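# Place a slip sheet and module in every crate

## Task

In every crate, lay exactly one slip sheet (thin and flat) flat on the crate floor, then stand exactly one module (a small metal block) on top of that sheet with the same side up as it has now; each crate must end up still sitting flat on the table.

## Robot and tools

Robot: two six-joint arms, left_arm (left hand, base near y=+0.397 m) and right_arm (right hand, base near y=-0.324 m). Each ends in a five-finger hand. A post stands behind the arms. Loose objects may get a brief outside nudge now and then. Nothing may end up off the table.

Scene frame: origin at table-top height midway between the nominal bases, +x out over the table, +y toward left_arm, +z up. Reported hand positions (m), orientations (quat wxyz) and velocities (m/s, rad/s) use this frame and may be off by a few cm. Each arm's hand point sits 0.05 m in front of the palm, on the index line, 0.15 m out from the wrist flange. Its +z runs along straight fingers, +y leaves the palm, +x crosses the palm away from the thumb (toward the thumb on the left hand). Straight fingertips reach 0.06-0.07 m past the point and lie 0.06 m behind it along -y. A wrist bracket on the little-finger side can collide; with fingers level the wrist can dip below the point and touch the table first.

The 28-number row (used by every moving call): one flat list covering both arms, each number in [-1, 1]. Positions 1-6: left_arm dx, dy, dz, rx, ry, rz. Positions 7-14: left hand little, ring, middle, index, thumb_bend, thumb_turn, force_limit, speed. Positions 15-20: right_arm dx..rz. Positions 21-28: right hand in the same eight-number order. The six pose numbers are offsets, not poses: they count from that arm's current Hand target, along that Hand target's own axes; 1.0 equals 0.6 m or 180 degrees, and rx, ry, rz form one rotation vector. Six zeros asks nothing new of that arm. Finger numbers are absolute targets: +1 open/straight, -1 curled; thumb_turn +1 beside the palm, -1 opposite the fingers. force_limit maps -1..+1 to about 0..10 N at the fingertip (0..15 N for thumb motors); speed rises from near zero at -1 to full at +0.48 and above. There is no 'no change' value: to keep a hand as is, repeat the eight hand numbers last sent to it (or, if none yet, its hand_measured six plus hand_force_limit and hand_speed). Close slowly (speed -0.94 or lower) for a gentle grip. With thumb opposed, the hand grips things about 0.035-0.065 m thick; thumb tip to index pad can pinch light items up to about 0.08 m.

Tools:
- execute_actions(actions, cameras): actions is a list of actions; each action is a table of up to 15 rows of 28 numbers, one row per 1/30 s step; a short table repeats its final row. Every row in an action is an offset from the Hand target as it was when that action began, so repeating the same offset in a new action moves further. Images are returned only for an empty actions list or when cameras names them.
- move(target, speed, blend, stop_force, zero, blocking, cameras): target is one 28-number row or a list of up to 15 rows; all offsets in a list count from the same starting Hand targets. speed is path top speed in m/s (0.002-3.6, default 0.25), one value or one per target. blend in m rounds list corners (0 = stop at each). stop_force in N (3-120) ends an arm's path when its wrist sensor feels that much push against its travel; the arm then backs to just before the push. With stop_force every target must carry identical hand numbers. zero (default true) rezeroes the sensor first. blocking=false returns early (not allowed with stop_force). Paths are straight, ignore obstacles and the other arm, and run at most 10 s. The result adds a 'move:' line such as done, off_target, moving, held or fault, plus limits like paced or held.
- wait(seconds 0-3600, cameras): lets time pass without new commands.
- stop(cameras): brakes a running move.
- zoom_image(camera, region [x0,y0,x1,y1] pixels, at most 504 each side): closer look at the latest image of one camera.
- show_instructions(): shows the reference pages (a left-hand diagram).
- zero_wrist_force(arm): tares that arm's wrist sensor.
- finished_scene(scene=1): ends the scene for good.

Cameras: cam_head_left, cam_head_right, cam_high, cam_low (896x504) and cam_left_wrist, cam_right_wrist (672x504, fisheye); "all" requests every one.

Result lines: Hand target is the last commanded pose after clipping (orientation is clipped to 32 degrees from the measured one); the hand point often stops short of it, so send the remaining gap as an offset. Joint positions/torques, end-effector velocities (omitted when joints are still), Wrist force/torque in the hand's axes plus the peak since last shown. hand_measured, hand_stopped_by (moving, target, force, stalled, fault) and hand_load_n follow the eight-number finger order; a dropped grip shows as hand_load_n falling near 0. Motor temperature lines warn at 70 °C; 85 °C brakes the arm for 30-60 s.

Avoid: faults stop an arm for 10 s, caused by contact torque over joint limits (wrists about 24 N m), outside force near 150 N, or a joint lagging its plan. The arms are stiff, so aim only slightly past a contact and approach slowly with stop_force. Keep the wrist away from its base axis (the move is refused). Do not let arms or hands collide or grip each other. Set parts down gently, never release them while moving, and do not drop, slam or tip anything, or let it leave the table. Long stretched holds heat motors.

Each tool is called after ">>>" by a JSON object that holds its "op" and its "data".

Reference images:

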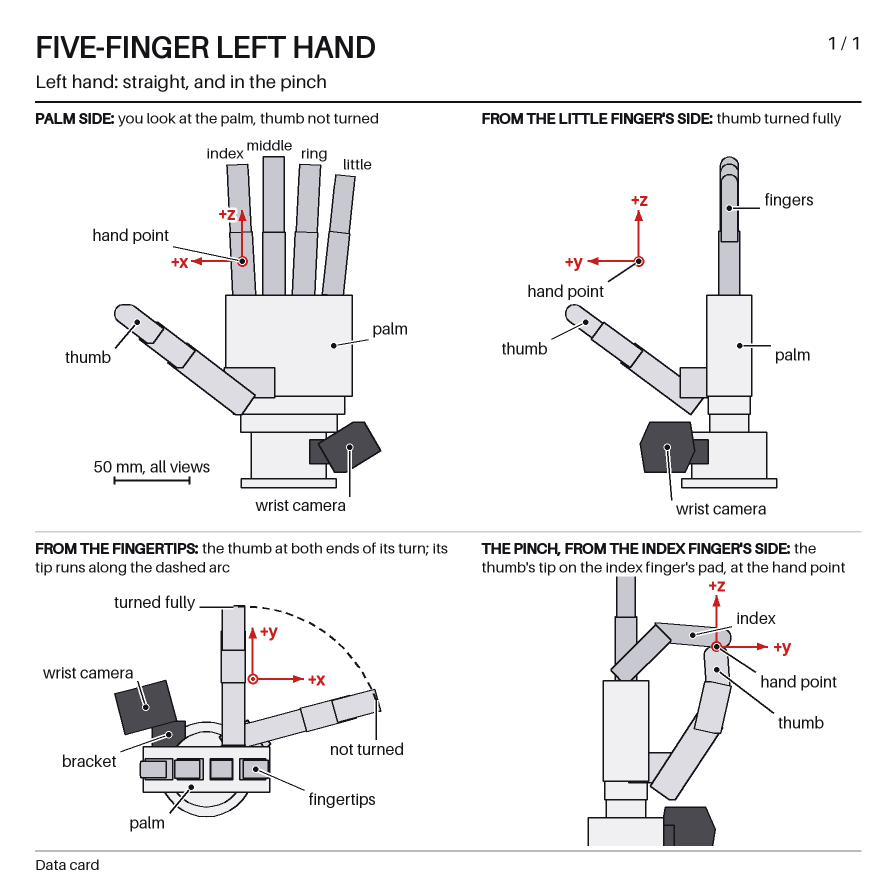

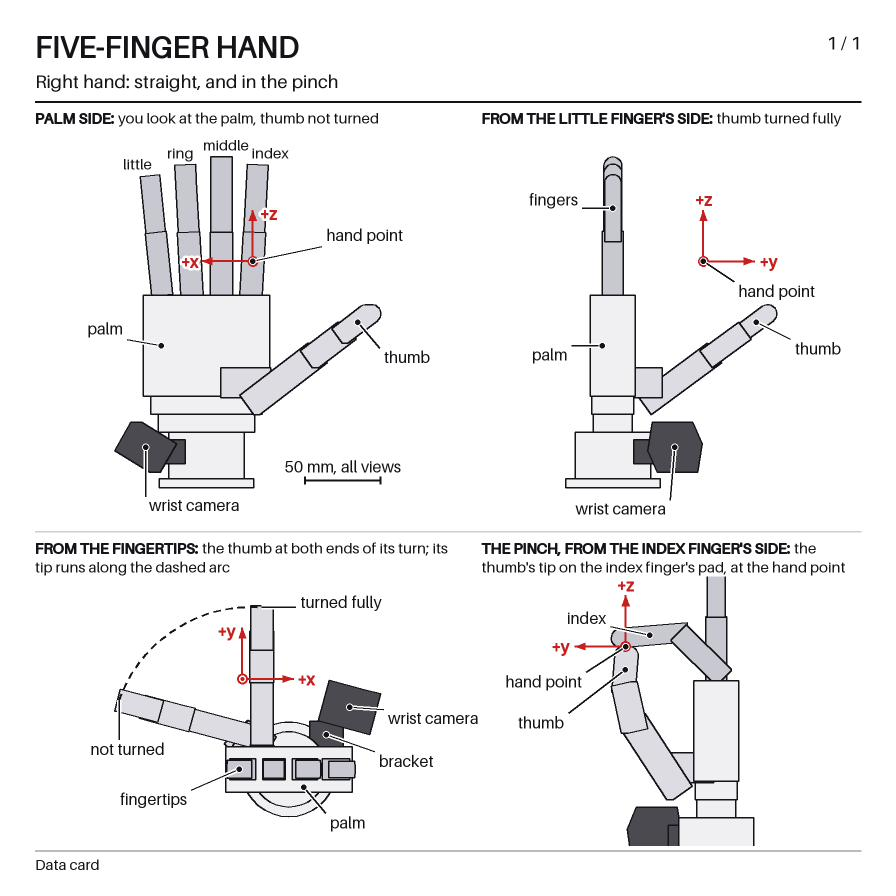

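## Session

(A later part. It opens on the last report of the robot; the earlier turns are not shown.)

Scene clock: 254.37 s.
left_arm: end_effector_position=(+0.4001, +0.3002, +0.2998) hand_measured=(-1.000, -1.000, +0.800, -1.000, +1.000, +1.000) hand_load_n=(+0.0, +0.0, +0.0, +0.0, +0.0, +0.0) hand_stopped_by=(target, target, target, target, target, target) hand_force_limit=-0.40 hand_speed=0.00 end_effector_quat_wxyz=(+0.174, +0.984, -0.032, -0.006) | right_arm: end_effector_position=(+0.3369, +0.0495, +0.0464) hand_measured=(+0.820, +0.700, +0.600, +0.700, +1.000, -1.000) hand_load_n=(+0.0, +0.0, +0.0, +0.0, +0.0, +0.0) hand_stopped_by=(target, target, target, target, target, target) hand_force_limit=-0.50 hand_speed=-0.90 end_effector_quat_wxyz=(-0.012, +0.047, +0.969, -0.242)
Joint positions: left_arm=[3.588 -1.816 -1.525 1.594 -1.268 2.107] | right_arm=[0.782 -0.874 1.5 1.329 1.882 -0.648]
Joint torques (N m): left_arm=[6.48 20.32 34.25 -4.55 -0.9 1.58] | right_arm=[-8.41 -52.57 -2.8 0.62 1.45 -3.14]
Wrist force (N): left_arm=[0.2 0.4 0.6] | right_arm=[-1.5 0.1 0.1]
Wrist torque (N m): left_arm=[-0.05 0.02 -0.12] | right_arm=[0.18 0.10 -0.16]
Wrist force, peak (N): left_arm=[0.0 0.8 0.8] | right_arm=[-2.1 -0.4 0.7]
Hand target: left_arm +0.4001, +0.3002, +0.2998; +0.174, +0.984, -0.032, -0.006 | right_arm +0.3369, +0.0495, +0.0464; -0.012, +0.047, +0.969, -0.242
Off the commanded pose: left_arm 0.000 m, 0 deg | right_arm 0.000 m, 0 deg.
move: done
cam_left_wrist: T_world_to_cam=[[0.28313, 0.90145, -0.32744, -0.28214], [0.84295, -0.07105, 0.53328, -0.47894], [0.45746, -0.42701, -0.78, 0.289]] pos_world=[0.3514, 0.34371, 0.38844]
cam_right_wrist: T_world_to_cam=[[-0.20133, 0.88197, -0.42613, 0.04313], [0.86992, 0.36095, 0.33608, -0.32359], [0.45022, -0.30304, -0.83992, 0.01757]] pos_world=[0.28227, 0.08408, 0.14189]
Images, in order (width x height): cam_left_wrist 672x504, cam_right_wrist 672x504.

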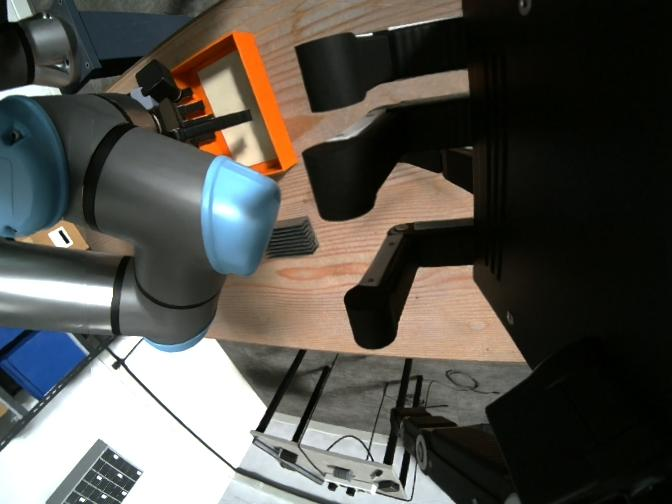

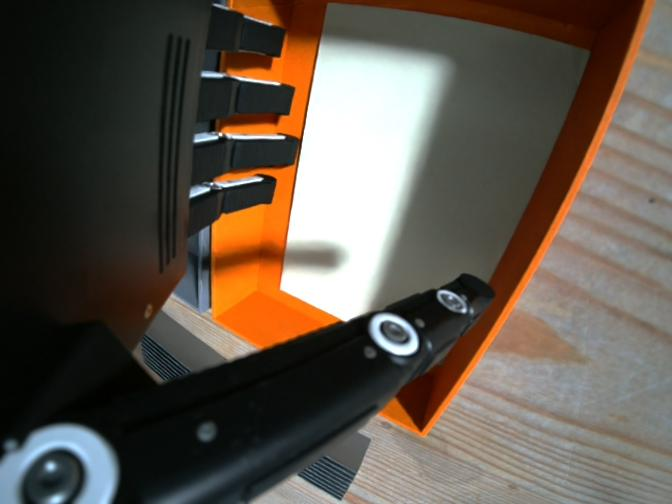

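>>> {"op": "move", "data": {"target": [0,0,0,0,0,0,-1,-1,0.8,-1,1,1,-0.4,0,0,-0.0783,-0.1472,0,0,0,0.82,0.7,0.6,0.7,1,-1,-0.5,-0.9], "speed": 0.1, "cameras": ["cam_right_wrist","cam_left_wrist","cam_high"]}}

>>> {"op": "zoom_image", "data": {"camera": "cam_right_wrist", "region": [200, 0, 672, 400]}}

Scene clock: 256.17 s.
left_arm: end_effector_position=(+0.4001, +0.3002, +0.2998) hand_measured=(-1.000, -1.000, +0.800, -1.000, +1.000, +1.000) hand_load_n=(+0.0, +0.0, +0.0, +0.0, +0.0, +0.0) hand_stopped_by=(target, target, target, target, target, target) hand_force_limit=-0.40 hand_speed=0.00 end_effector_quat_wxyz=(+0.174, +0.984, -0.032, -0.006) | right_arm: end_effector_position=(+0.3369, +0.0495, +0.1463) hand_measured=(+0.820, +0.700, +0.600, +0.700, +1.000, -1.000) hand_load_n=(+0.0, +0.0, +0.0, +0.0, -0.5, +0.0) hand_stopped_by=(target, target, target, target, target, target) hand_force_limit=-0.50 hand_speed=-0.90 end_effector_quat_wxyz=(-0.012, +0.047, +0.969, -0.242)
Joint positions: left_arm=[3.588 -1.816 -1.525 1.594 -1.268 2.107] | right_arm=[0.782 -0.993 1.412 1.536 1.882 -0.648]
Joint torques (N m): left_arm=[6.4 20.57 33.15 -4.28 -0.92 1.51] | right_arm=[6.63 -52.08 -31.26 4.75 -0.07 0.83]
Wrist force (N): left_arm=[-0.1 0.4 0.8] | right_arm=[-1.6 -0.4 0.1]
Wrist torque (N m): left_arm=[-0.07 0.07 -0.14] | right_arm=[0.12 0.11 -0.19]
Wrist force, peak (N): left_arm=[-0.1 0.7 0.8] | right_arm=[-1.7 0.8 0.8]
Hand target: left_arm +0.4001, +0.3002, +0.2998; +0.174, +0.984, -0.032, -0.006 | right_arm +0.3369, +0.0495, +0.1464; -0.012, +0.047, +0.969, -0.242
Off the commanded pose: left_arm 0.000 m, 0 deg | right_arm 0.000 m, 0 deg.
move: done
cam_left_wrist: T_world_to_cam=[[0.28313, 0.90145, -0.32744, -0.28214], [0.84295, -0.07105, 0.53328, -0.47894], [0.45746, -0.42701, -0.78, 0.289]] pos_world=[0.3514, 0.34371, 0.38844]
cam_right_wrist: T_world_to_cam=[[-0.20145, 0.88195, -0.42612, 0.0858], [0.86995, 0.36101, 0.33593, -0.35726], [0.45011, -0.30303, -0.83998, 0.10157]] pos_world=[0.28237, 0.08408, 0.24189]
Images, in order (width x height): cam_high 896x504, cam_left_wrist 672x504, cam_right_wrist 672x504.

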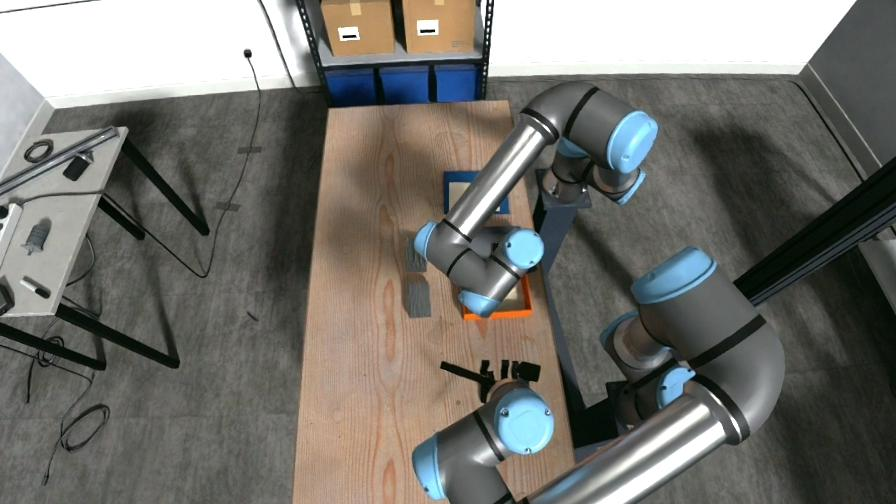

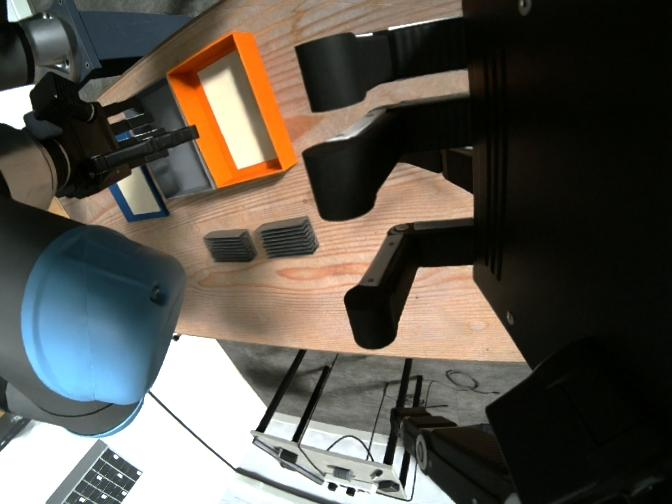

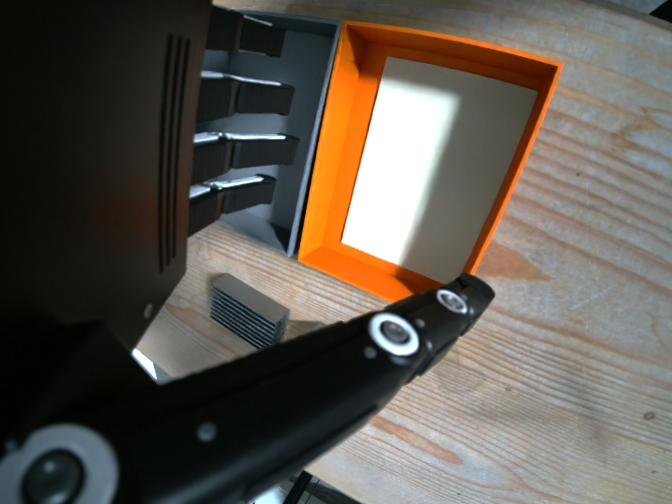

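Scaled by 1.068 from the camera's image (finer frame: 960x720).

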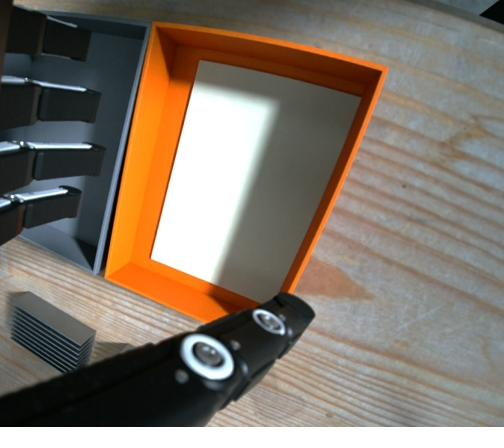

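>>> {"op": "move", "data": {"target": [0,0,0,0,0,0,-1,-1,0.8,-1,1,1,-0.4,0,-0.1093,-0.5833,0.3032,-0.1556,0,0,0,0,0.4,0,1,-1,-0.5,-0.5], "speed": 0.2, "cameras": ["cam_right_wrist"]}}

>>> {"op": "zoom_image", "data": {"camera": "cam_right_wrist", "region": [200, 0, 672, 400]}}

Scene clock: 259.30 s.
left_arm: end_effector_position=(+0.4001, +0.3002, +0.2998) hand_measured=(-1.000, -1.000, +0.800, -1.000, +1.000, +1.000) hand_load_n=(+0.0, +0.0, +0.0, +0.0, +0.0, +0.0) hand_stopped_by=(target, target, target, target, target, target) hand_force_limit=-0.40 hand_speed=0.00 end_effector_quat_wxyz=(+0.174, +0.984, -0.032, -0.006) | right_arm: end_effector_position=(+0.3636, -0.3494, +0.1503) hand_measured=(+0.000, +0.000, +0.400, +0.000, +1.000, -1.000) hand_load_n=(+0.0, +0.0, +0.0, +0.0, +0.0, +0.0) hand_stopped_by=(target, target, target, target, target, target) hand_force_limit=-0.50 hand_speed=-0.50 end_effector_quat_wxyz=(+0.000, +0.049, +0.999, +0.000)
Joint positions: left_arm=[3.588 -1.816 -1.525 1.594 -1.268 2.107] | right_arm=[-0.736 -1.533 2.027 1.077 1.571 -2.227]
Joint torques (N m): left_arm=[6.74 20.14 32.86 -4.46 -0.65 1.58] | right_arm=[-8.63 -9.92 -31.02 4.44 -1.68 -2.86]
Wrist force (N): left_arm=[0.0 0.5 0.7] | right_arm=[-1.3 -0.2 0.2]
Wrist torque (N m): left_arm=[-0.04 0.05 -0.14] | right_arm=[0.06 0.07 -0.09]
Wrist force, peak (N): left_arm=[-0.2 0.7 0.8] | right_arm=[-2.2 -0.6 0.2]
Hand target: left_arm +0.4001, +0.3002, +0.2998; +0.174, +0.984, -0.032, -0.006 | right_arm +0.3636, -0.3494, +0.1503; +0.000, +0.049, +0.999, +0.000
Off the commanded pose: left_arm 0.000 m, 0 deg | right_arm 0.000 m, 0 deg.
move: done
cam_right_wrist: T_world_to_cam=[[-0.19159, 0.98111, 0.02668, 0.40757], [0.84946, 0.15214, 0.50524, -0.32879], [0.49164, 0.11947, -0.86257, 0.10796]] pos_world=[0.30431, -0.36275, 0.24836]

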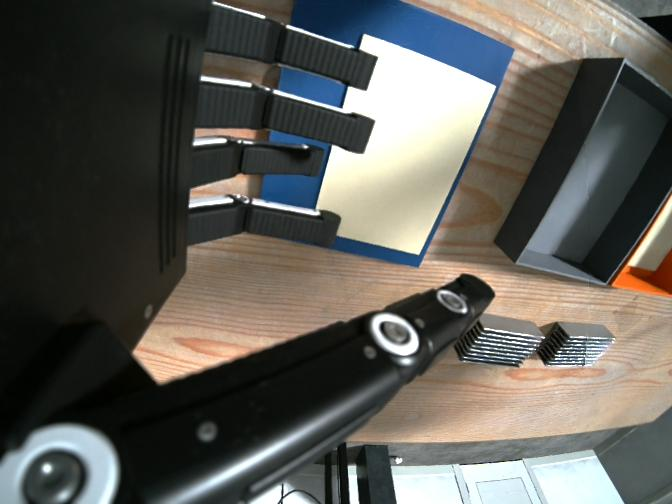

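Scaled by 1.068 from the camera's image (finer frame: 960x720).

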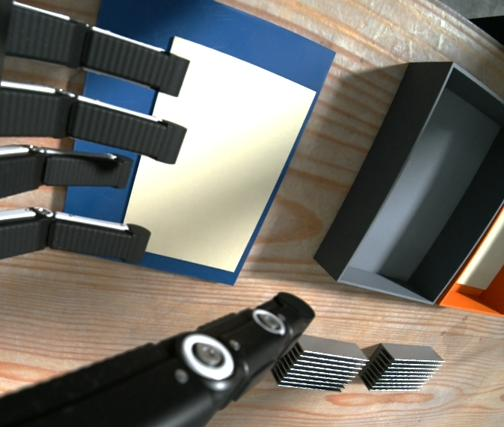

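>>> {"op": "move", "data": {"target": [[0,0,0,0,0,0,-1,-1,0.8,-1,1,1,-0.4,0,0,0,0.1485,0,0,0,0,0,0.4,0,1,-1,-0.5,-0.5],[0,0,0,0,0,0,-1,-1,0.8,-1,1,1,-0.4,0,0,0.0597,0.1485,0,0,0,0,0,0.4,0,1,-1,-0.5,-0.5]], "speed": [0.08,0.025], "cameras": ["cam_right_wrist"]}}

>>> {"op": "zoom_image", "data": {"camera": "cam_right_wrist", "region": [200, 0, 672, 400]}}

Scene clock: 262.93 s.
left_arm: end_effector_position=(+0.4001, +0.3002, +0.2998) hand_measured=(-1.000, -1.000, +0.800, -1.000, +1.000, +1.000) hand_load_n=(+0.0, +0.0, +0.0, +0.0, +0.0, +0.0) hand_stopped_by=(target, target, target, target, target, target) hand_force_limit=-0.40 hand_speed=0.00 end_effector_quat_wxyz=(+0.174, +0.984, -0.032, -0.006) | right_arm: end_effector_position=(+0.3671, -0.3139, +0.0612) hand_measured=(+0.000, +0.000, +0.400, +0.000, +1.000, -1.000) hand_load_n=(+0.0, +0.0, +0.0, +0.0, +0.0, +0.0) hand_stopped_by=(target, target, target, target, target, target) hand_force_limit=-0.50 hand_speed=-0.50 end_effector_quat_wxyz=(+0.000, +0.049, +0.999, +0.000)
Joint positions: left_arm=[3.588 -1.816 -1.525 1.594 -1.268 2.107] | right_arm=[-0.622 -1.402 2.159 0.814 1.571 -2.113]
Joint torques (N m): left_arm=[6.17 19.58 33.43 -4.37 -0.76 1.52] | right_arm=[9.04 -28.98 -0.28 0.27 0.46 2.88]
Wrist force (N): left_arm=[-0.1 0.4 0.8] | right_arm=[-1.8 -0.3 -0.5]
Wrist torque (N m): left_arm=[-0.07 0.08 -0.14] | right_arm=[0.08 0.15 -0.24]
Wrist force, peak (N): left_arm=[0.0 0.7 0.9] | right_arm=[-1.9 -0.4 -0.4]
Hand target: left_arm +0.4001, +0.3002, +0.2998; +0.174, +0.984, -0.032, -0.006 | right_arm +0.3671, -0.3138, +0.0612; +0.000, +0.049, +0.999, +0.000
Off the commanded pose: left_arm 0.000 m, 0 deg | right_arm 0.000 m, 0 deg.
move: done
cam_right_wrist: T_world_to_cam=[[-0.19156, 0.98111, 0.02682, 0.37576], [0.84945, 0.15204, 0.50529, -0.29219], [0.49167, 0.11958, -0.86253, 0.02516]] pos_world=[0.30781, -0.32725, 0.15926]

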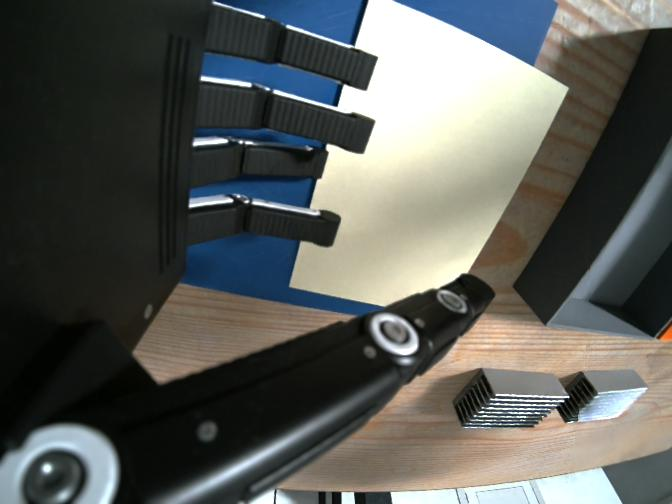

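Scaled by 1.068 from the camera's image (finer frame: 960x720).

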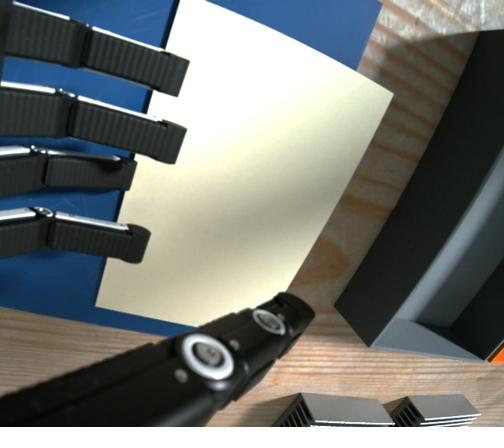

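>>> {"op": "move", "data": {"target": [[0,0,0,0,0,0,-1,-1,0.8,-1,1,1,-0.4,0,0,-0.02,-0.05,0,0,0,0,0,0.4,0,1,-1,-0.5,-0.5],[0,0,0,0,0,0,-1,-1,0.8,-1,1,1,-0.4,0,0.0015,-0.0982,0.0017,0.0889,0,-0.0033,-0.13,-0.16,-0.18,-0.19,1,-1,-0.5,-0.5],[0,0,0,0,0,0,-1,-1,0.8,-1,1,1,-0.4,0,0.0015,-0.0982,0.0562,0.0889,0,-0.0033,-0.13,-0.16,-0.18,-0.19,1,-1,-0.5,-0.5]], "speed": [0.06,0.12,0.05], "cameras": ["cam_right_wrist"]}}

>>> {"op": "move", "data": {"target": [0.0212,0.7392,0.5967,0,0,0,-1,-1,0.8,-1,1,1,-0.4,0,0,0,0,0,0,0,-0.13,-0.16,-0.18,-0.19,1,-1,-0.5,-0.5], "speed": 0.2, "cameras": ["cam_right_wrist","cam_left_wrist","cam_low"]}}

>>> {"op": "zoom_image", "data": {"camera": "cam_right_wrist", "region": [272, 0, 672, 450]}}

>>> {"op": "zoom_image", "data": {"camera": "cam_low", "region": [290, 260, 410, 330]}}

Scene clock: 268.57 s.
left_arm: end_effector_position=(+0.4001, +0.3002, +0.2998) hand_measured=(-1.000, -1.000, +0.800, -1.000, +1.000, +1.000) hand_load_n=(+0.0, +0.0, +0.0, +0.0, +0.0, +0.0) hand_stopped_by=(target, target, target, target, target, target) hand_force_limit=-0.40 hand_speed=0.00 end_effector_quat_wxyz=(+0.174, +0.984, -0.032, -0.006) | right_arm: end_effector_position=(+0.3604, -0.3724, +0.0276) hand_measured=(-0.130, -0.160, -0.180, -0.190, +1.000, -1.000) hand_load_n=(+0.0, +0.0, +0.0, +0.0, +0.0, +0.0) hand_stopped_by=(target, target, target, target, target, target) hand_force_limit=-0.50 hand_speed=-0.50 end_effector_quat_wxyz=(-0.007, +0.043, +0.989, -0.139)
Joint positions: left_arm=[3.588 -1.816 -1.525 1.594 -1.268 2.107] | right_arm=[-0.582 -1.381 2.178 0.634 1.815 -2.101]
Joint torques (N m): left_arm=[6.7 20.86 32.49 -4.25 -0.87 1.52] | right_arm=[-7.33 -15.06 -0.1 0.31 0.99 -1.37]
Wrist force (N): left_arm=[0.0 0.5 0.6] | right_arm=[-1.1 -0.3 0.2]
Wrist torque (N m): left_arm=[-0.05 0.06 -0.14] | right_arm=[0.10 0.02 -0.24]
Wrist force, peak (N): left_arm=[0.1 0.5 1.0] | right_arm=[-1.9 -0.4 -0.4]
Hand target: left_arm +0.4001, +0.3002, +0.2998; +0.174, +0.984, -0.032, -0.006 | right_arm +0.3604, -0.3724, +0.0275; -0.007, +0.043, +0.989, -0.139
Off the commanded pose: left_arm 0.000 m, 0 deg | right_arm 0.000 m, 0 deg.
move: done
cam_right_wrist: T_world_to_cam=[[-0.20452, 0.9495, -0.23794, 0.43299], [0.85983, 0.29044, 0.41992, -0.21047], [0.46782, -0.1187, -0.87581, -0.0734]] pos_world=[0.30386, -0.35871, 0.12712]

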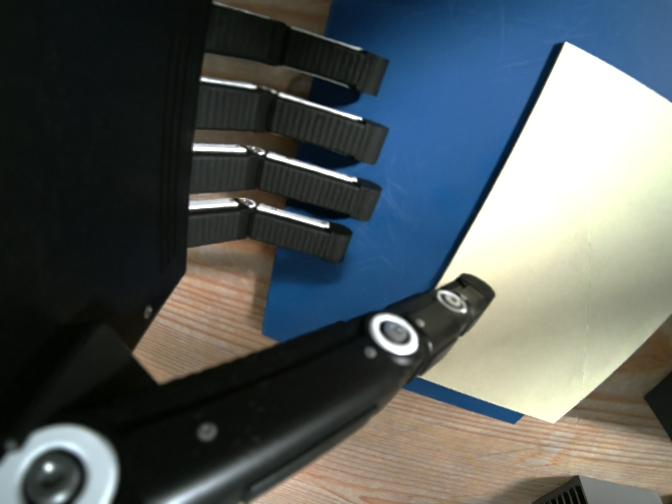

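Scene clock: 272.10 s.
left_arm: end_effector_position=(+0.3779, -0.2387, +0.1151) hand_measured=(-1.000, -1.000, +0.800, -1.000, +1.000, +1.000) hand_load_n=(+0.0, +0.0, +0.0, +0.0, +0.0, +0.0) hand_stopped_by=(target, target, target, target, target, target) hand_force_limit=-0.40 hand_speed=0.00 end_effector_quat_wxyz=(+0.174, +0.984, -0.032, -0.006) | right_arm: end_effector_position=(+0.3604, -0.3724, +0.0275) hand_measured=(-0.130, -0.160, -0.180, -0.190, +1.000, -1.000) hand_load_n=(+0.0, +0.5, +0.0, +0.0, +0.0, +0.0) hand_stopped_by=(target, target, target, target, target, target) hand_force_limit=-0.50 hand_speed=-0.50 end_effector_quat_wxyz=(-0.007, +0.043, +0.989, -0.139)
Joint positions: left_arm=[2.453 -2.444 -0.916 1.998 -1.29 0.916] | right_arm=[-0.582 -1.381 2.178 0.634 1.814 -2.101]
Joint torques (N m): left_arm=[-4.6 42.61 33.83 -4.21 -0.93 -1.09] | right_arm=[-8.45 -13.96 0.42 0.02 -0.28 -2.63]
Wrist force (N): left_arm=[-0.1 0.6 0.9] | right_arm=[-1.6 -0.1 0.3]
Wrist torque (N m): left_arm=[-0.05 0.08 -0.03] | right_arm=[0.12 0.10 -0.26]
Wrist force, peak (N): left_arm=[-0.1 1.4 1.6] | right_arm=[-1.7 -0.4 0.2]
Hand target: left_arm +0.3779, -0.2387, +0.1151; +0.174, +0.984, -0.032, -0.006 | right_arm +0.3604, -0.3724, +0.0275; -0.007, +0.043, +0.989, -0.139
Off the commanded pose: left_arm 0.000 m, 0 deg | right_arm 0.000 m, 0 deg.
move: done
cam_left_wrist: T_world_to_cam=[[0.28312, 0.90141, -0.32759, 0.14939], [0.84295, -0.07095, 0.5333, -0.39999], [0.45748, -0.42712, -0.77992, -0.07502]] pos_world=[0.3292, -0.19508, 0.20375]
cam_right_wrist: T_world_to_cam=[[-0.20457, 0.94951, -0.23785, 0.43299], [0.85982, 0.29044, 0.41995, -0.21047], [0.46783, -0.1186, -0.87582, -0.07336]] pos_world=[0.30386, -0.35871, 0.12712]
Images, in order (width x height): cam_low 896x504, cam_left_wrist 672x504, cam_right_wrist 672x504.

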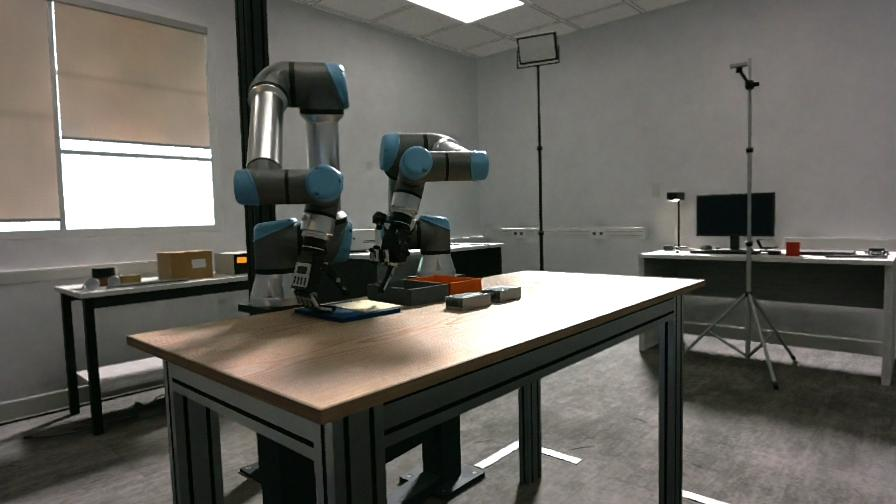

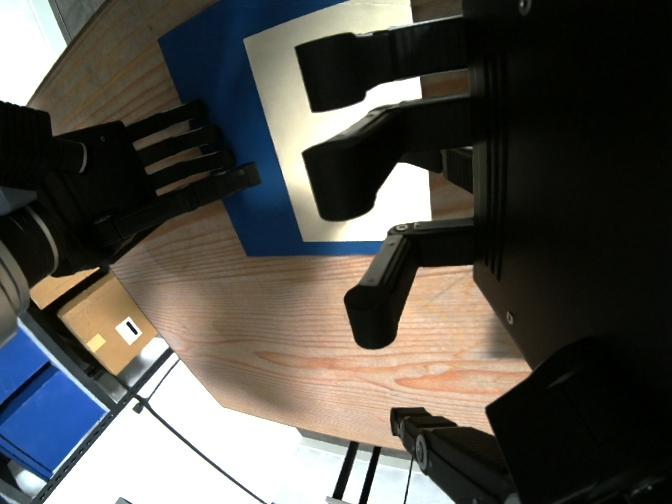

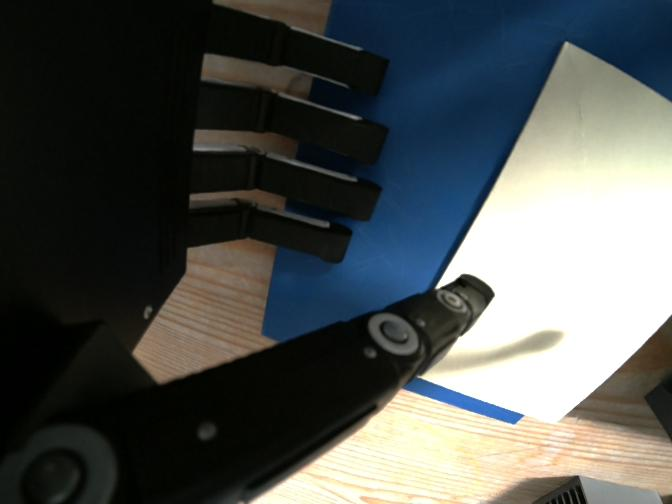

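Scaled by 1.120 from the camera's image (finer frame: 960x720).

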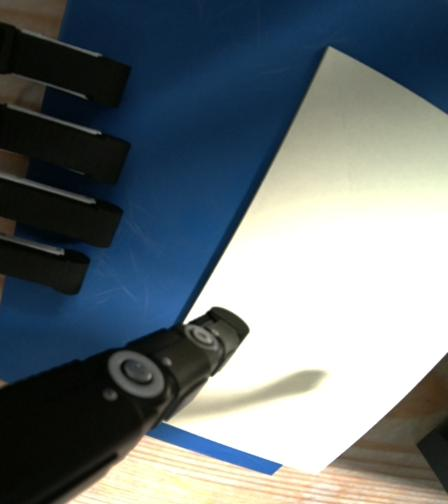

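Scaled by 4.200 from the camera's image (finer frame: 1280x720).

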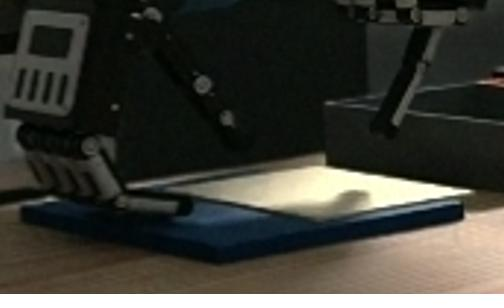

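>>> {"op": "move", "data": {"target": [0,-0.0140,0.0385,0,0,0,-1,-1,0.8,-1,1,1,-0.4,0,0,0,0,0,0,0,-0.13,-0.16,-0.18,-0.19,1,-1,-0.5,-0.5], "speed": 0.03, "cameras": []}}

>>> {"op": "move", "data": {"target": [0,-0.0017,0.0047,0,0,0,-1,-1,0.8,-1,1,1,-0.4,0,0,0,0,0,0,0,-0.13,-0.16,-0.18,-0.19,1,-1,-0.5,-0.5], "speed": 0.01, "cameras": ["cam_right_wrist","cam_low"]}}

>>> {"op": "zoom_image", "data": {"camera": "cam_low", "region": [290, 270, 410, 330]}}

Scene clock: 273.43 s.
left_arm: end_effector_position=(+0.3779, -0.2387, +0.0906) hand_measured=(-1.000, -1.000, +0.800, -1.000, +1.000, +1.000) hand_load_n=(+0.0, +0.0, +0.0, +0.0, +0.0, +0.0) hand_stopped_by=(target, target, target, target, target, target) hand_force_limit=-0.40 hand_speed=0.00 end_effector_quat_wxyz=(+0.174, +0.984, -0.032, -0.006) | right_arm: end_effector_position=(+0.3604, -0.3724, +0.0275) hand_measured=(-0.130, -0.160, -0.180, -0.190, +1.000, -1.000) hand_load_n=(+0.0, +0.0, +0.0, +0.0, +0.0, +0.0) hand_stopped_by=(target, target, target, target, target, target) hand_force_limit=-0.50 hand_speed=-0.50 end_effector_quat_wxyz=(-0.007, +0.043, +0.989, -0.139)
Joint positions: left_arm=[2.453 -2.461 -0.948 2.048 -1.29 0.916] | right_arm=[-0.582 -1.381 2.178 0.634 1.814 -2.101]
Joint torques (N m): left_arm=[-4.79 42.09 5.78 0.18 -0.62 -0.39] | right_arm=[-7.05 -13.51 0.17 0.14 -0.45 -2.38]
Wrist force (N): left_arm=[-0.1 0.7 1.0] | right_arm=[-1.4 -0.2 -0.1]
Wrist torque (N m): left_arm=[-0.04 0.07 -0.03] | right_arm=[0.15 0.10 -0.26]
Wrist force, peak (N): left_arm=[0.0 0.8 1.1] | right_arm=[-1.7 -0.5 0.3]
Hand target: left_arm +0.3779, -0.2387, +0.0905; +0.174, +0.984, -0.032, -0.006 | right_arm +0.3604, -0.3724, +0.0275; -0.007, +0.043, +0.989, -0.139
Off the commanded pose: left_arm 0.000 m, 0 deg | right_arm 0.000 m, 0 deg.
move: done

Scene clock: 274.00 s.
left_arm: end_effector_position=(+0.3779, -0.2387, +0.0876) hand_measured=(-1.000, -1.000, +0.800, -1.000, +1.000, +1.000) hand_load_n=(+0.5, +0.0, +0.0, +0.0, +0.0, +0.0) hand_stopped_by=(target, target, target, target, target, target) hand_force_limit=-0.40 hand_speed=0.00 end_effector_quat_wxyz=(+0.174, +0.984, -0.032, -0.006) | right_arm: end_effector_position=(+0.3604, -0.3724, +0.0275) hand_measured=(-0.130, -0.160, -0.180, -0.190, +1.000, -1.000) hand_load_n=(+0.0, +0.0, +0.0, +0.0, +0.0, +0.0) hand_stopped_by=(target, target, target, target, target, target) hand_force_limit=-0.50 hand_speed=-0.50 end_effector_quat_wxyz=(-0.007, +0.043, +0.989, -0.139)
Joint positions: left_arm=[2.453 -2.464 -0.951 2.054 -1.29 0.916] | right_arm=[-0.582 -1.381 2.178 0.634 1.814 -2.101]
Joint torques (N m): left_arm=[-5.99 42.38 4.53 0.68 -0.29 -1.14] | right_arm=[-8.64 -14.53 0.72 0.25 -0.27 -2.58]
Wrist force (N): left_arm=[-0.1 0.7 0.1] | right_arm=[-1.4 -0.3 0.1]
Wrist torque (N m): left_arm=[0.02 0.06 -0.04] | right_arm=[0.11 0.07 -0.26]
Wrist force, peak (N): left_arm=[0.2 0.9 0.8] | right_arm=[-1.6 -0.6 0.2]
Hand target: left_arm +0.3779, -0.2387, +0.0875; +0.174, +0.984, -0.032, -0.006 | right_arm +0.3604, -0.3724, +0.0275; -0.007, +0.043, +0.989, -0.139
Off the commanded pose: left_arm 0.000 m, 0 deg | right_arm 0.000 m, 0 deg.
move: done
cam_right_wrist: T_world_to_cam=[[-0.20457, 0.94951, -0.23785, 0.43299], [0.85982, 0.29044, 0.41995, -0.21047], [0.46783, -0.1186, -0.87582, -0.07336]] pos_world=[0.30386, -0.35871, 0.12712]
Images, in order (width x height): cam_low 896x504, cam_right_wrist 672x504.

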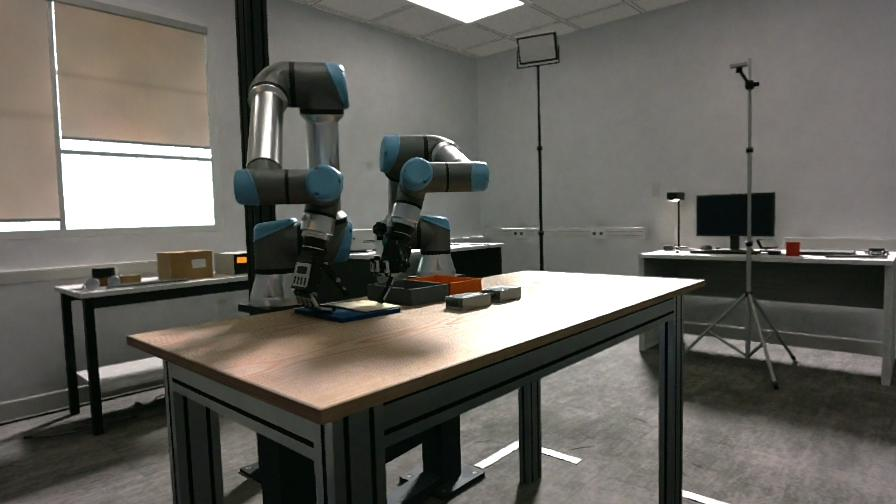

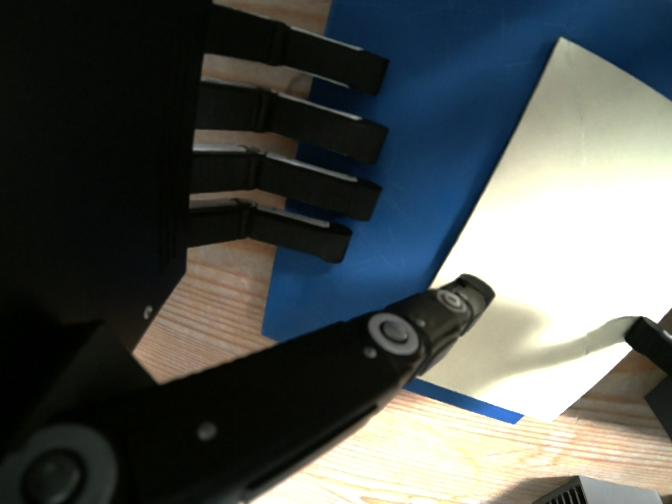

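Scaled by 4.200 from the camera's image (finer frame: 1280x720).

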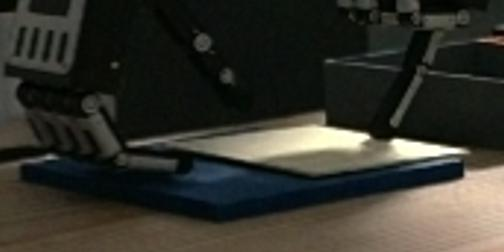

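>>> {"op": "move", "data": {"target": [0,-0.0006,0.0016,0,0,0,-1,-1,0.8,-1,1,1,-0.4,0,0,0,0,0,0,0,-0.13,-0.16,-0.18,-0.19,1,-1,-0.5,-0.5], "speed": 0.01, "cameras": ["cam_right_wrist","cam_low"]}}

>>> {"op": "zoom_image", "data": {"camera": "cam_low", "region": [290, 270, 410, 330]}}

>>> {"op": "zoom_image", "data": {"camera": "cam_right_wrist", "region": [372, 0, 672, 450]}}

Scene clock: 274.67 s.
left_arm: end_effector_position=(+0.3779, -0.2387, +0.0865) hand_measured=(-1.000, -1.000, +0.800, -1.000, +1.000, +1.000) hand_load_n=(+0.0, +0.0, +0.0, +0.0, +0.0, +0.0) hand_stopped_by=(target, target, target, target, target, target) hand_force_limit=-0.40 hand_speed=0.00 end_effector_quat_wxyz=(+0.174, +0.984, -0.032, -0.006) | right_arm: end_effector_position=(+0.3604, -0.3724, +0.0275) hand_measured=(-0.130, -0.160, -0.180, -0.190, +1.000, -1.000) hand_load_n=(+0.0, +0.0, +0.0, +0.0, +0.0, +0.0) hand_stopped_by=(target, target, target, target, target, target) hand_force_limit=-0.50 hand_speed=-0.50 end_effector_quat_wxyz=(-0.007, +0.043, +0.989, -0.139)
Joint positions: left_arm=[2.453 -2.465 -0.953 2.056 -1.29 0.916] | right_arm=[-0.582 -1.381 2.178 0.634 1.814 -2.101]
Joint torques (N m): left_arm=[-1.79 40.91 4.79 0.26 0.32 -0.82] | right_arm=[-7.59 -14.36 0.09 0.08 -0.44 -2.55]
Wrist force (N): left_arm=[-0.1 0.4 -0.2] | right_arm=[-1.5 -0.2 0.1]
Wrist torque (N m): left_arm=[-0.01 0.06 -0.03] | right_arm=[0.12 0.09 -0.26]
Wrist force, peak (N): left_arm=[0.1 0.8 0.0] | right_arm=[-1.6 -0.6 0.1]
Hand target: left_arm +0.3779, -0.2387, +0.0865; +0.174, +0.984, -0.032, -0.006 | right_arm +0.3604, -0.3724, +0.0275; -0.007, +0.043, +0.989, -0.139
Off the commanded pose: left_arm 0.000 m, 0 deg | right_arm 0.000 m, 0 deg.
move: done
cam_right_wrist: T_world_to_cam=[[-0.20457, 0.94951, -0.23785, 0.43299], [0.85982, 0.29044, 0.41995, -0.21047], [0.46783, -0.1186, -0.87582, -0.07336]] pos_world=[0.30386, -0.35871, 0.12712]
Images, in order (width x height): cam_low 896x504, cam_right_wrist 672x504.

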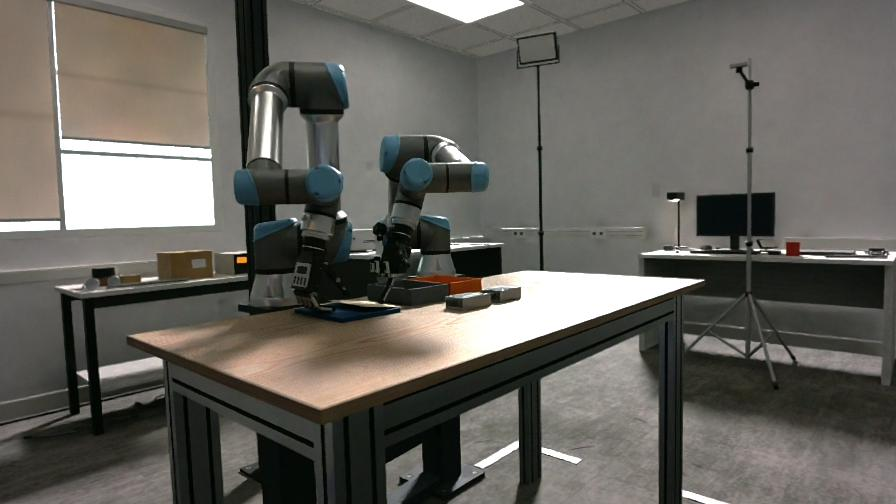

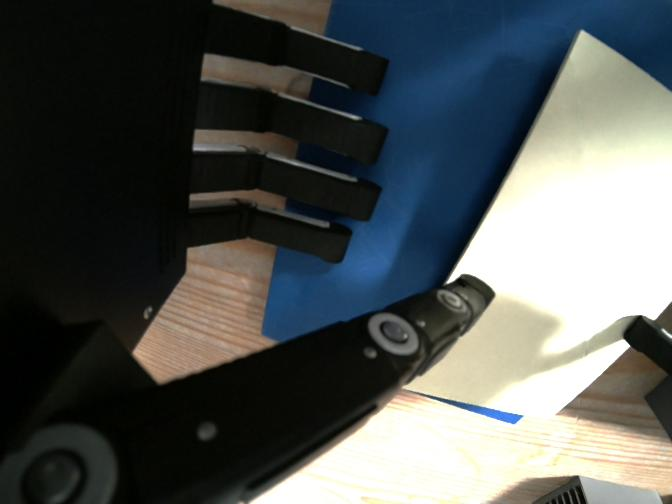

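Scaled by 4.200 from the camera's image (finer frame: 1280x720).

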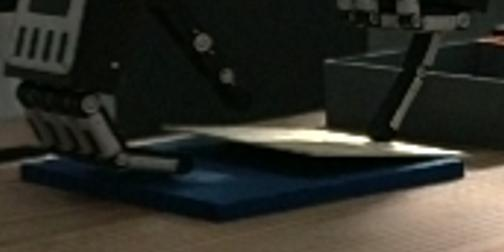

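Scaled by 1.120 from the camera's image (finer frame: 960x720).

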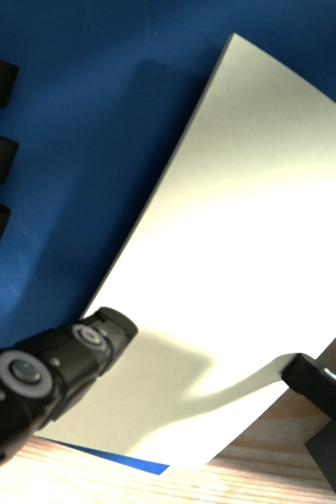

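>>> {"op": "move", "data": {"target": [0,-0.0008,0.0021,0,0,0,-1,-1,0.8,-1,1,1,-0.4,0,0,0,0,0,0,0,-0.13,-0.16,-0.18,-0.19,1,-1,-0.5,-0.5], "speed": 0.01, "cameras": ["cam_right_wrist","cam_low"]}}

>>> {"op": "zoom_image", "data": {"camera": "cam_low", "region": [290, 270, 410, 330]}}

>>> {"op": "zoom_image", "data": {"camera": "cam_right_wrist", "region": [272, 0, 672, 450]}}

Scene clock: 275.30 s.
left_arm: end_effector_position=(+0.3779, -0.2387, +0.0852) hand_measured=(-1.000, -1.000, +0.800, -1.000, +1.000, +1.000) hand_load_n=(+0.0, +0.0, +0.0, +0.0, +0.0, +0.0) hand_stopped_by=(target, target, target, target, target, target) hand_force_limit=-0.40 hand_speed=0.00 end_effector_quat_wxyz=(+0.174, +0.984, -0.032, -0.006) | right_arm: end_effector_position=(+0.3604, -0.3724, +0.0275) hand_measured=(-0.130, -0.160, -0.180, -0.190, +1.000, -1.000) hand_load_n=(+0.0, +0.0, +0.5, +0.0, +0.0, +0.0) hand_stopped_by=(target, target, target, target, target, target) hand_force_limit=-0.50 hand_speed=-0.50 end_effector_quat_wxyz=(-0.007, +0.043, +0.989, -0.139)
Joint positions: left_arm=[2.453 -2.466 -0.954 2.059 -1.29 0.916] | right_arm=[-0.582 -1.381 2.178 0.634 1.814 -2.101]
Joint torques (N m): left_arm=[2.18 41.89 4.85 0.3 1 0.38] | right_arm=[-7.45 -14.32 0.2 0.05 -0.38 -2.71]
Wrist force (N): left_arm=[0.1 0.6 0.0] | right_arm=[-1.5 -0.5 0.2]
Wrist torque (N m): left_arm=[0.01 0.05 -0.03] | right_arm=[0.06 0.09 -0.27]
Wrist force, peak (N): left_arm=[0.3 0.6 -0.3] | right_arm=[-1.6 -0.5 -0.1]
Hand target: left_arm +0.3779, -0.2387, +0.0851; +0.174, +0.984, -0.032, -0.006 | right_arm +0.3604, -0.3724, +0.0275; -0.007, +0.043, +0.989, -0.139
Off the commanded pose: left_arm 0.000 m, 0 deg | right_arm 0.000 m, 0 deg.
move: done
cam_right_wrist: T_world_to_cam=[[-0.20457, 0.94951, -0.23785, 0.43299], [0.85982, 0.29044, 0.41995, -0.21047], [0.46783, -0.1186, -0.87582, -0.07336]] pos_world=[0.30386, -0.35871, 0.12712]
Images, in order (width x height): cam_low 896x504, cam_right_wrist 672x504.

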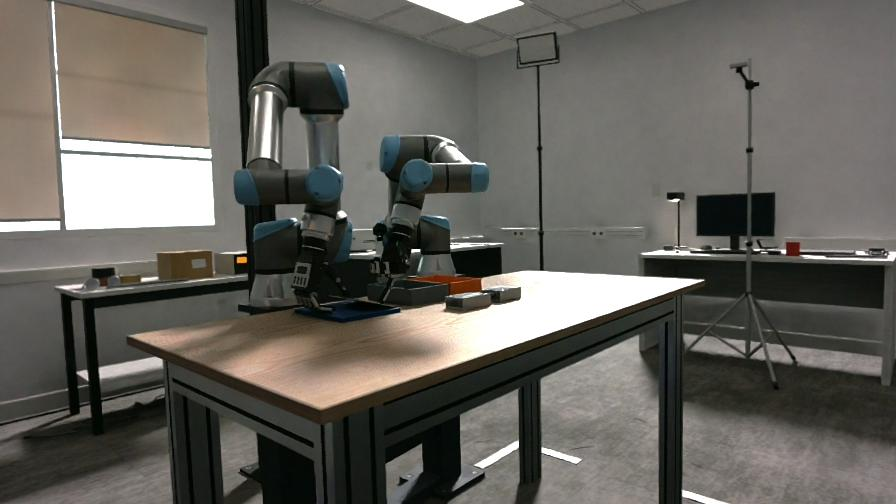

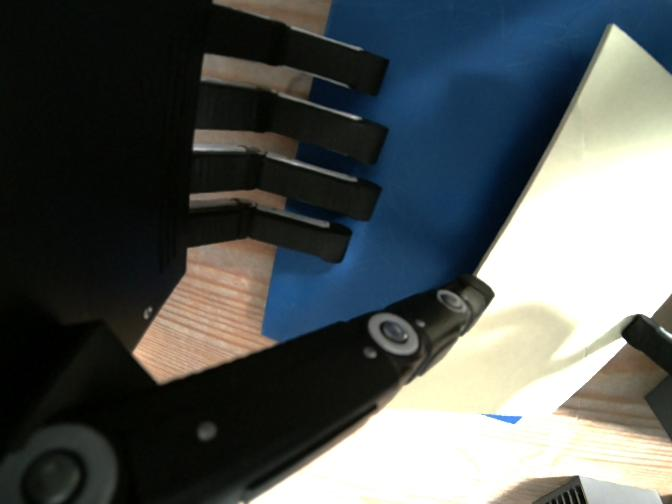

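Scaled by 4.200 from the camera's image (finer frame: 1280x720).

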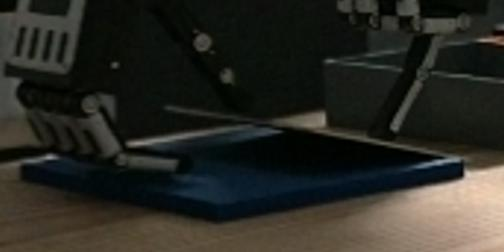

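Scaled by 1.120 from the camera's image (finer frame: 960x720).

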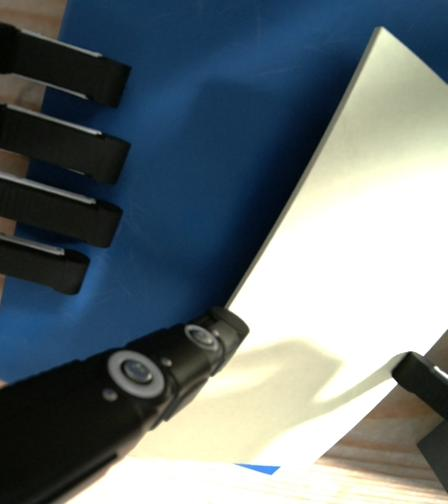

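>>> {"op": "move", "data": {"target": [0,0,0,0,0,0,-1,-1,0.8,-1,1,1,-0.4,0,0,0.1090,-0.0313,0,0,0,-0.13,-0.16,-0.18,-0.19,1,-1,-0.5,-0.5], "speed": 0.02, "stop_force": 4, "cameras": ["cam_low","cam_right_wrist"]}}

>>> {"op": "zoom_image", "data": {"camera": "cam_low", "region": [290, 270, 410, 330]}}

>>> {"op": "zoom_image", "data": {"camera": "cam_right_wrist", "region": [200, 0, 600, 400]}}

Scene clock: 279.83 s.
left_arm: end_effector_position=(+0.3779, -0.2387, +0.0851) hand_measured=(-1.000, -1.000, +0.800, -1.000, +1.000, +1.000) hand_load_n=(+0.0, +0.0, +0.0, +0.0, +0.0, +0.0) hand_stopped_by=(target, target, target, target, target, target) hand_force_limit=-0.40 hand_speed=0.00 end_effector_quat_wxyz=(+0.174, +0.984, -0.032, -0.006) | right_arm: end_effector_position=(+0.3664, -0.3046, +0.0275) hand_measured=(-0.130, -0.160, -0.180, -0.190, +1.000, -1.000) hand_load_n=(+0.0, +0.0, +0.0, +0.0, +0.0, -0.5) hand_stopped_by=(target, target, target, target, target, target) hand_force_limit=-0.50 hand_speed=-0.50 end_effector_quat_wxyz=(-0.007, +0.043, +0.989, -0.139)
Joint positions: left_arm=[2.453 -2.466 -0.954 2.059 -1.29 0.916] | right_arm=[-0.339 -1.353 2.166 0.684 1.841 -1.85]
Joint torques (N m): left_arm=[2.57 42.6 4.84 0.34 2.01 0.67] | right_arm=[8.85 -14.99 -27.01 4.26 1.5 3]
Wrist force (N): left_arm=[0.1 0.5 0.2] | right_arm=[-1.2 -0.4 0.4]
Wrist torque (N m): left_arm=[-0.01 0.05 -0.02] | right_arm=[0.08 0.05 -0.24]
Wrist force, peak (N): left_arm=[0.4 0.7 0.3] | right_arm=[-1.6 -0.8 -0.2]
Hand target: left_arm +0.3779, -0.2387, +0.0851; +0.174, +0.984, -0.032, -0.006 | right_arm +0.3664, -0.3046, +0.0275; -0.007, +0.043, +0.989, -0.139
Off the commanded pose: left_arm 0.000 m, 0 deg | right_arm 0.000 m, 0 deg.
move: done
cam_right_wrist: T_world_to_cam=[[-0.20457, 0.94951, -0.23785, 0.36994], [0.85982, 0.29044, 0.41995, -0.23529], [0.46783, -0.1186, -0.87582, -0.06814]] pos_world=[0.30986, -0.29101, 0.12712]

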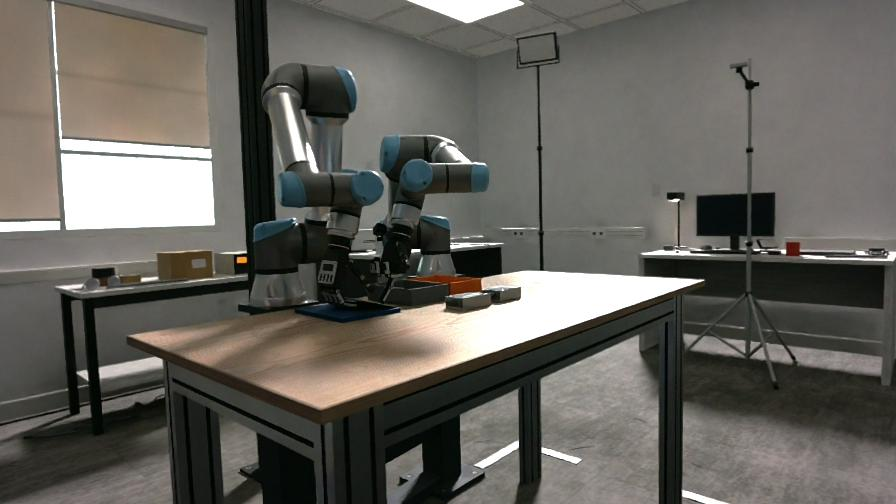

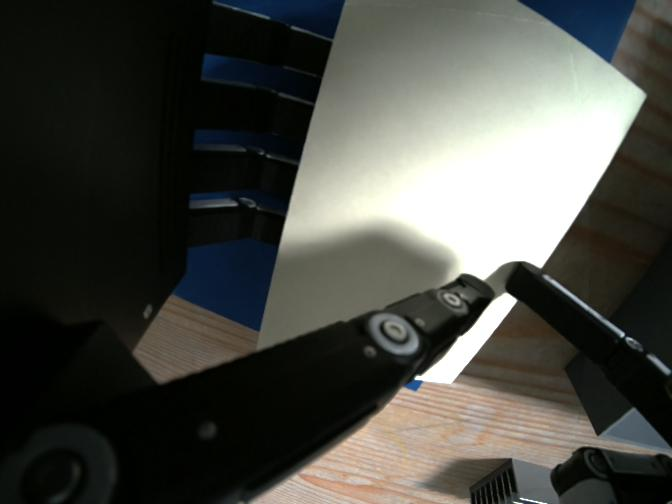

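Scaled by 4.200 from the camera's image (finer frame: 1280x720).

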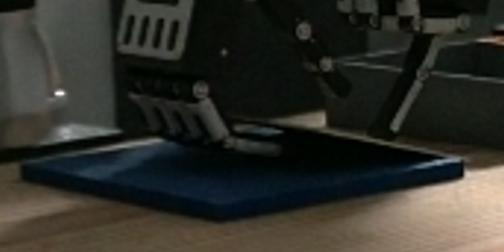

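Scaled by 1.260 from the camera's image (finer frame: 960x720).

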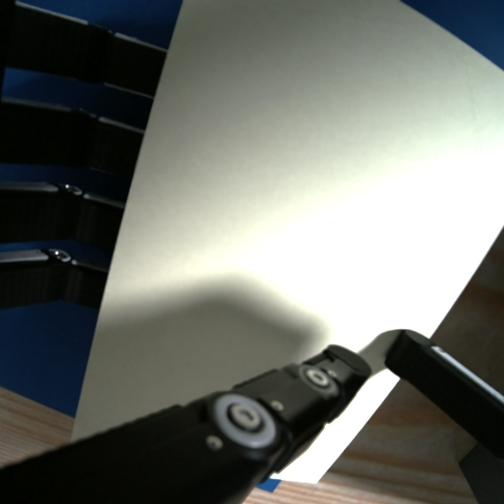

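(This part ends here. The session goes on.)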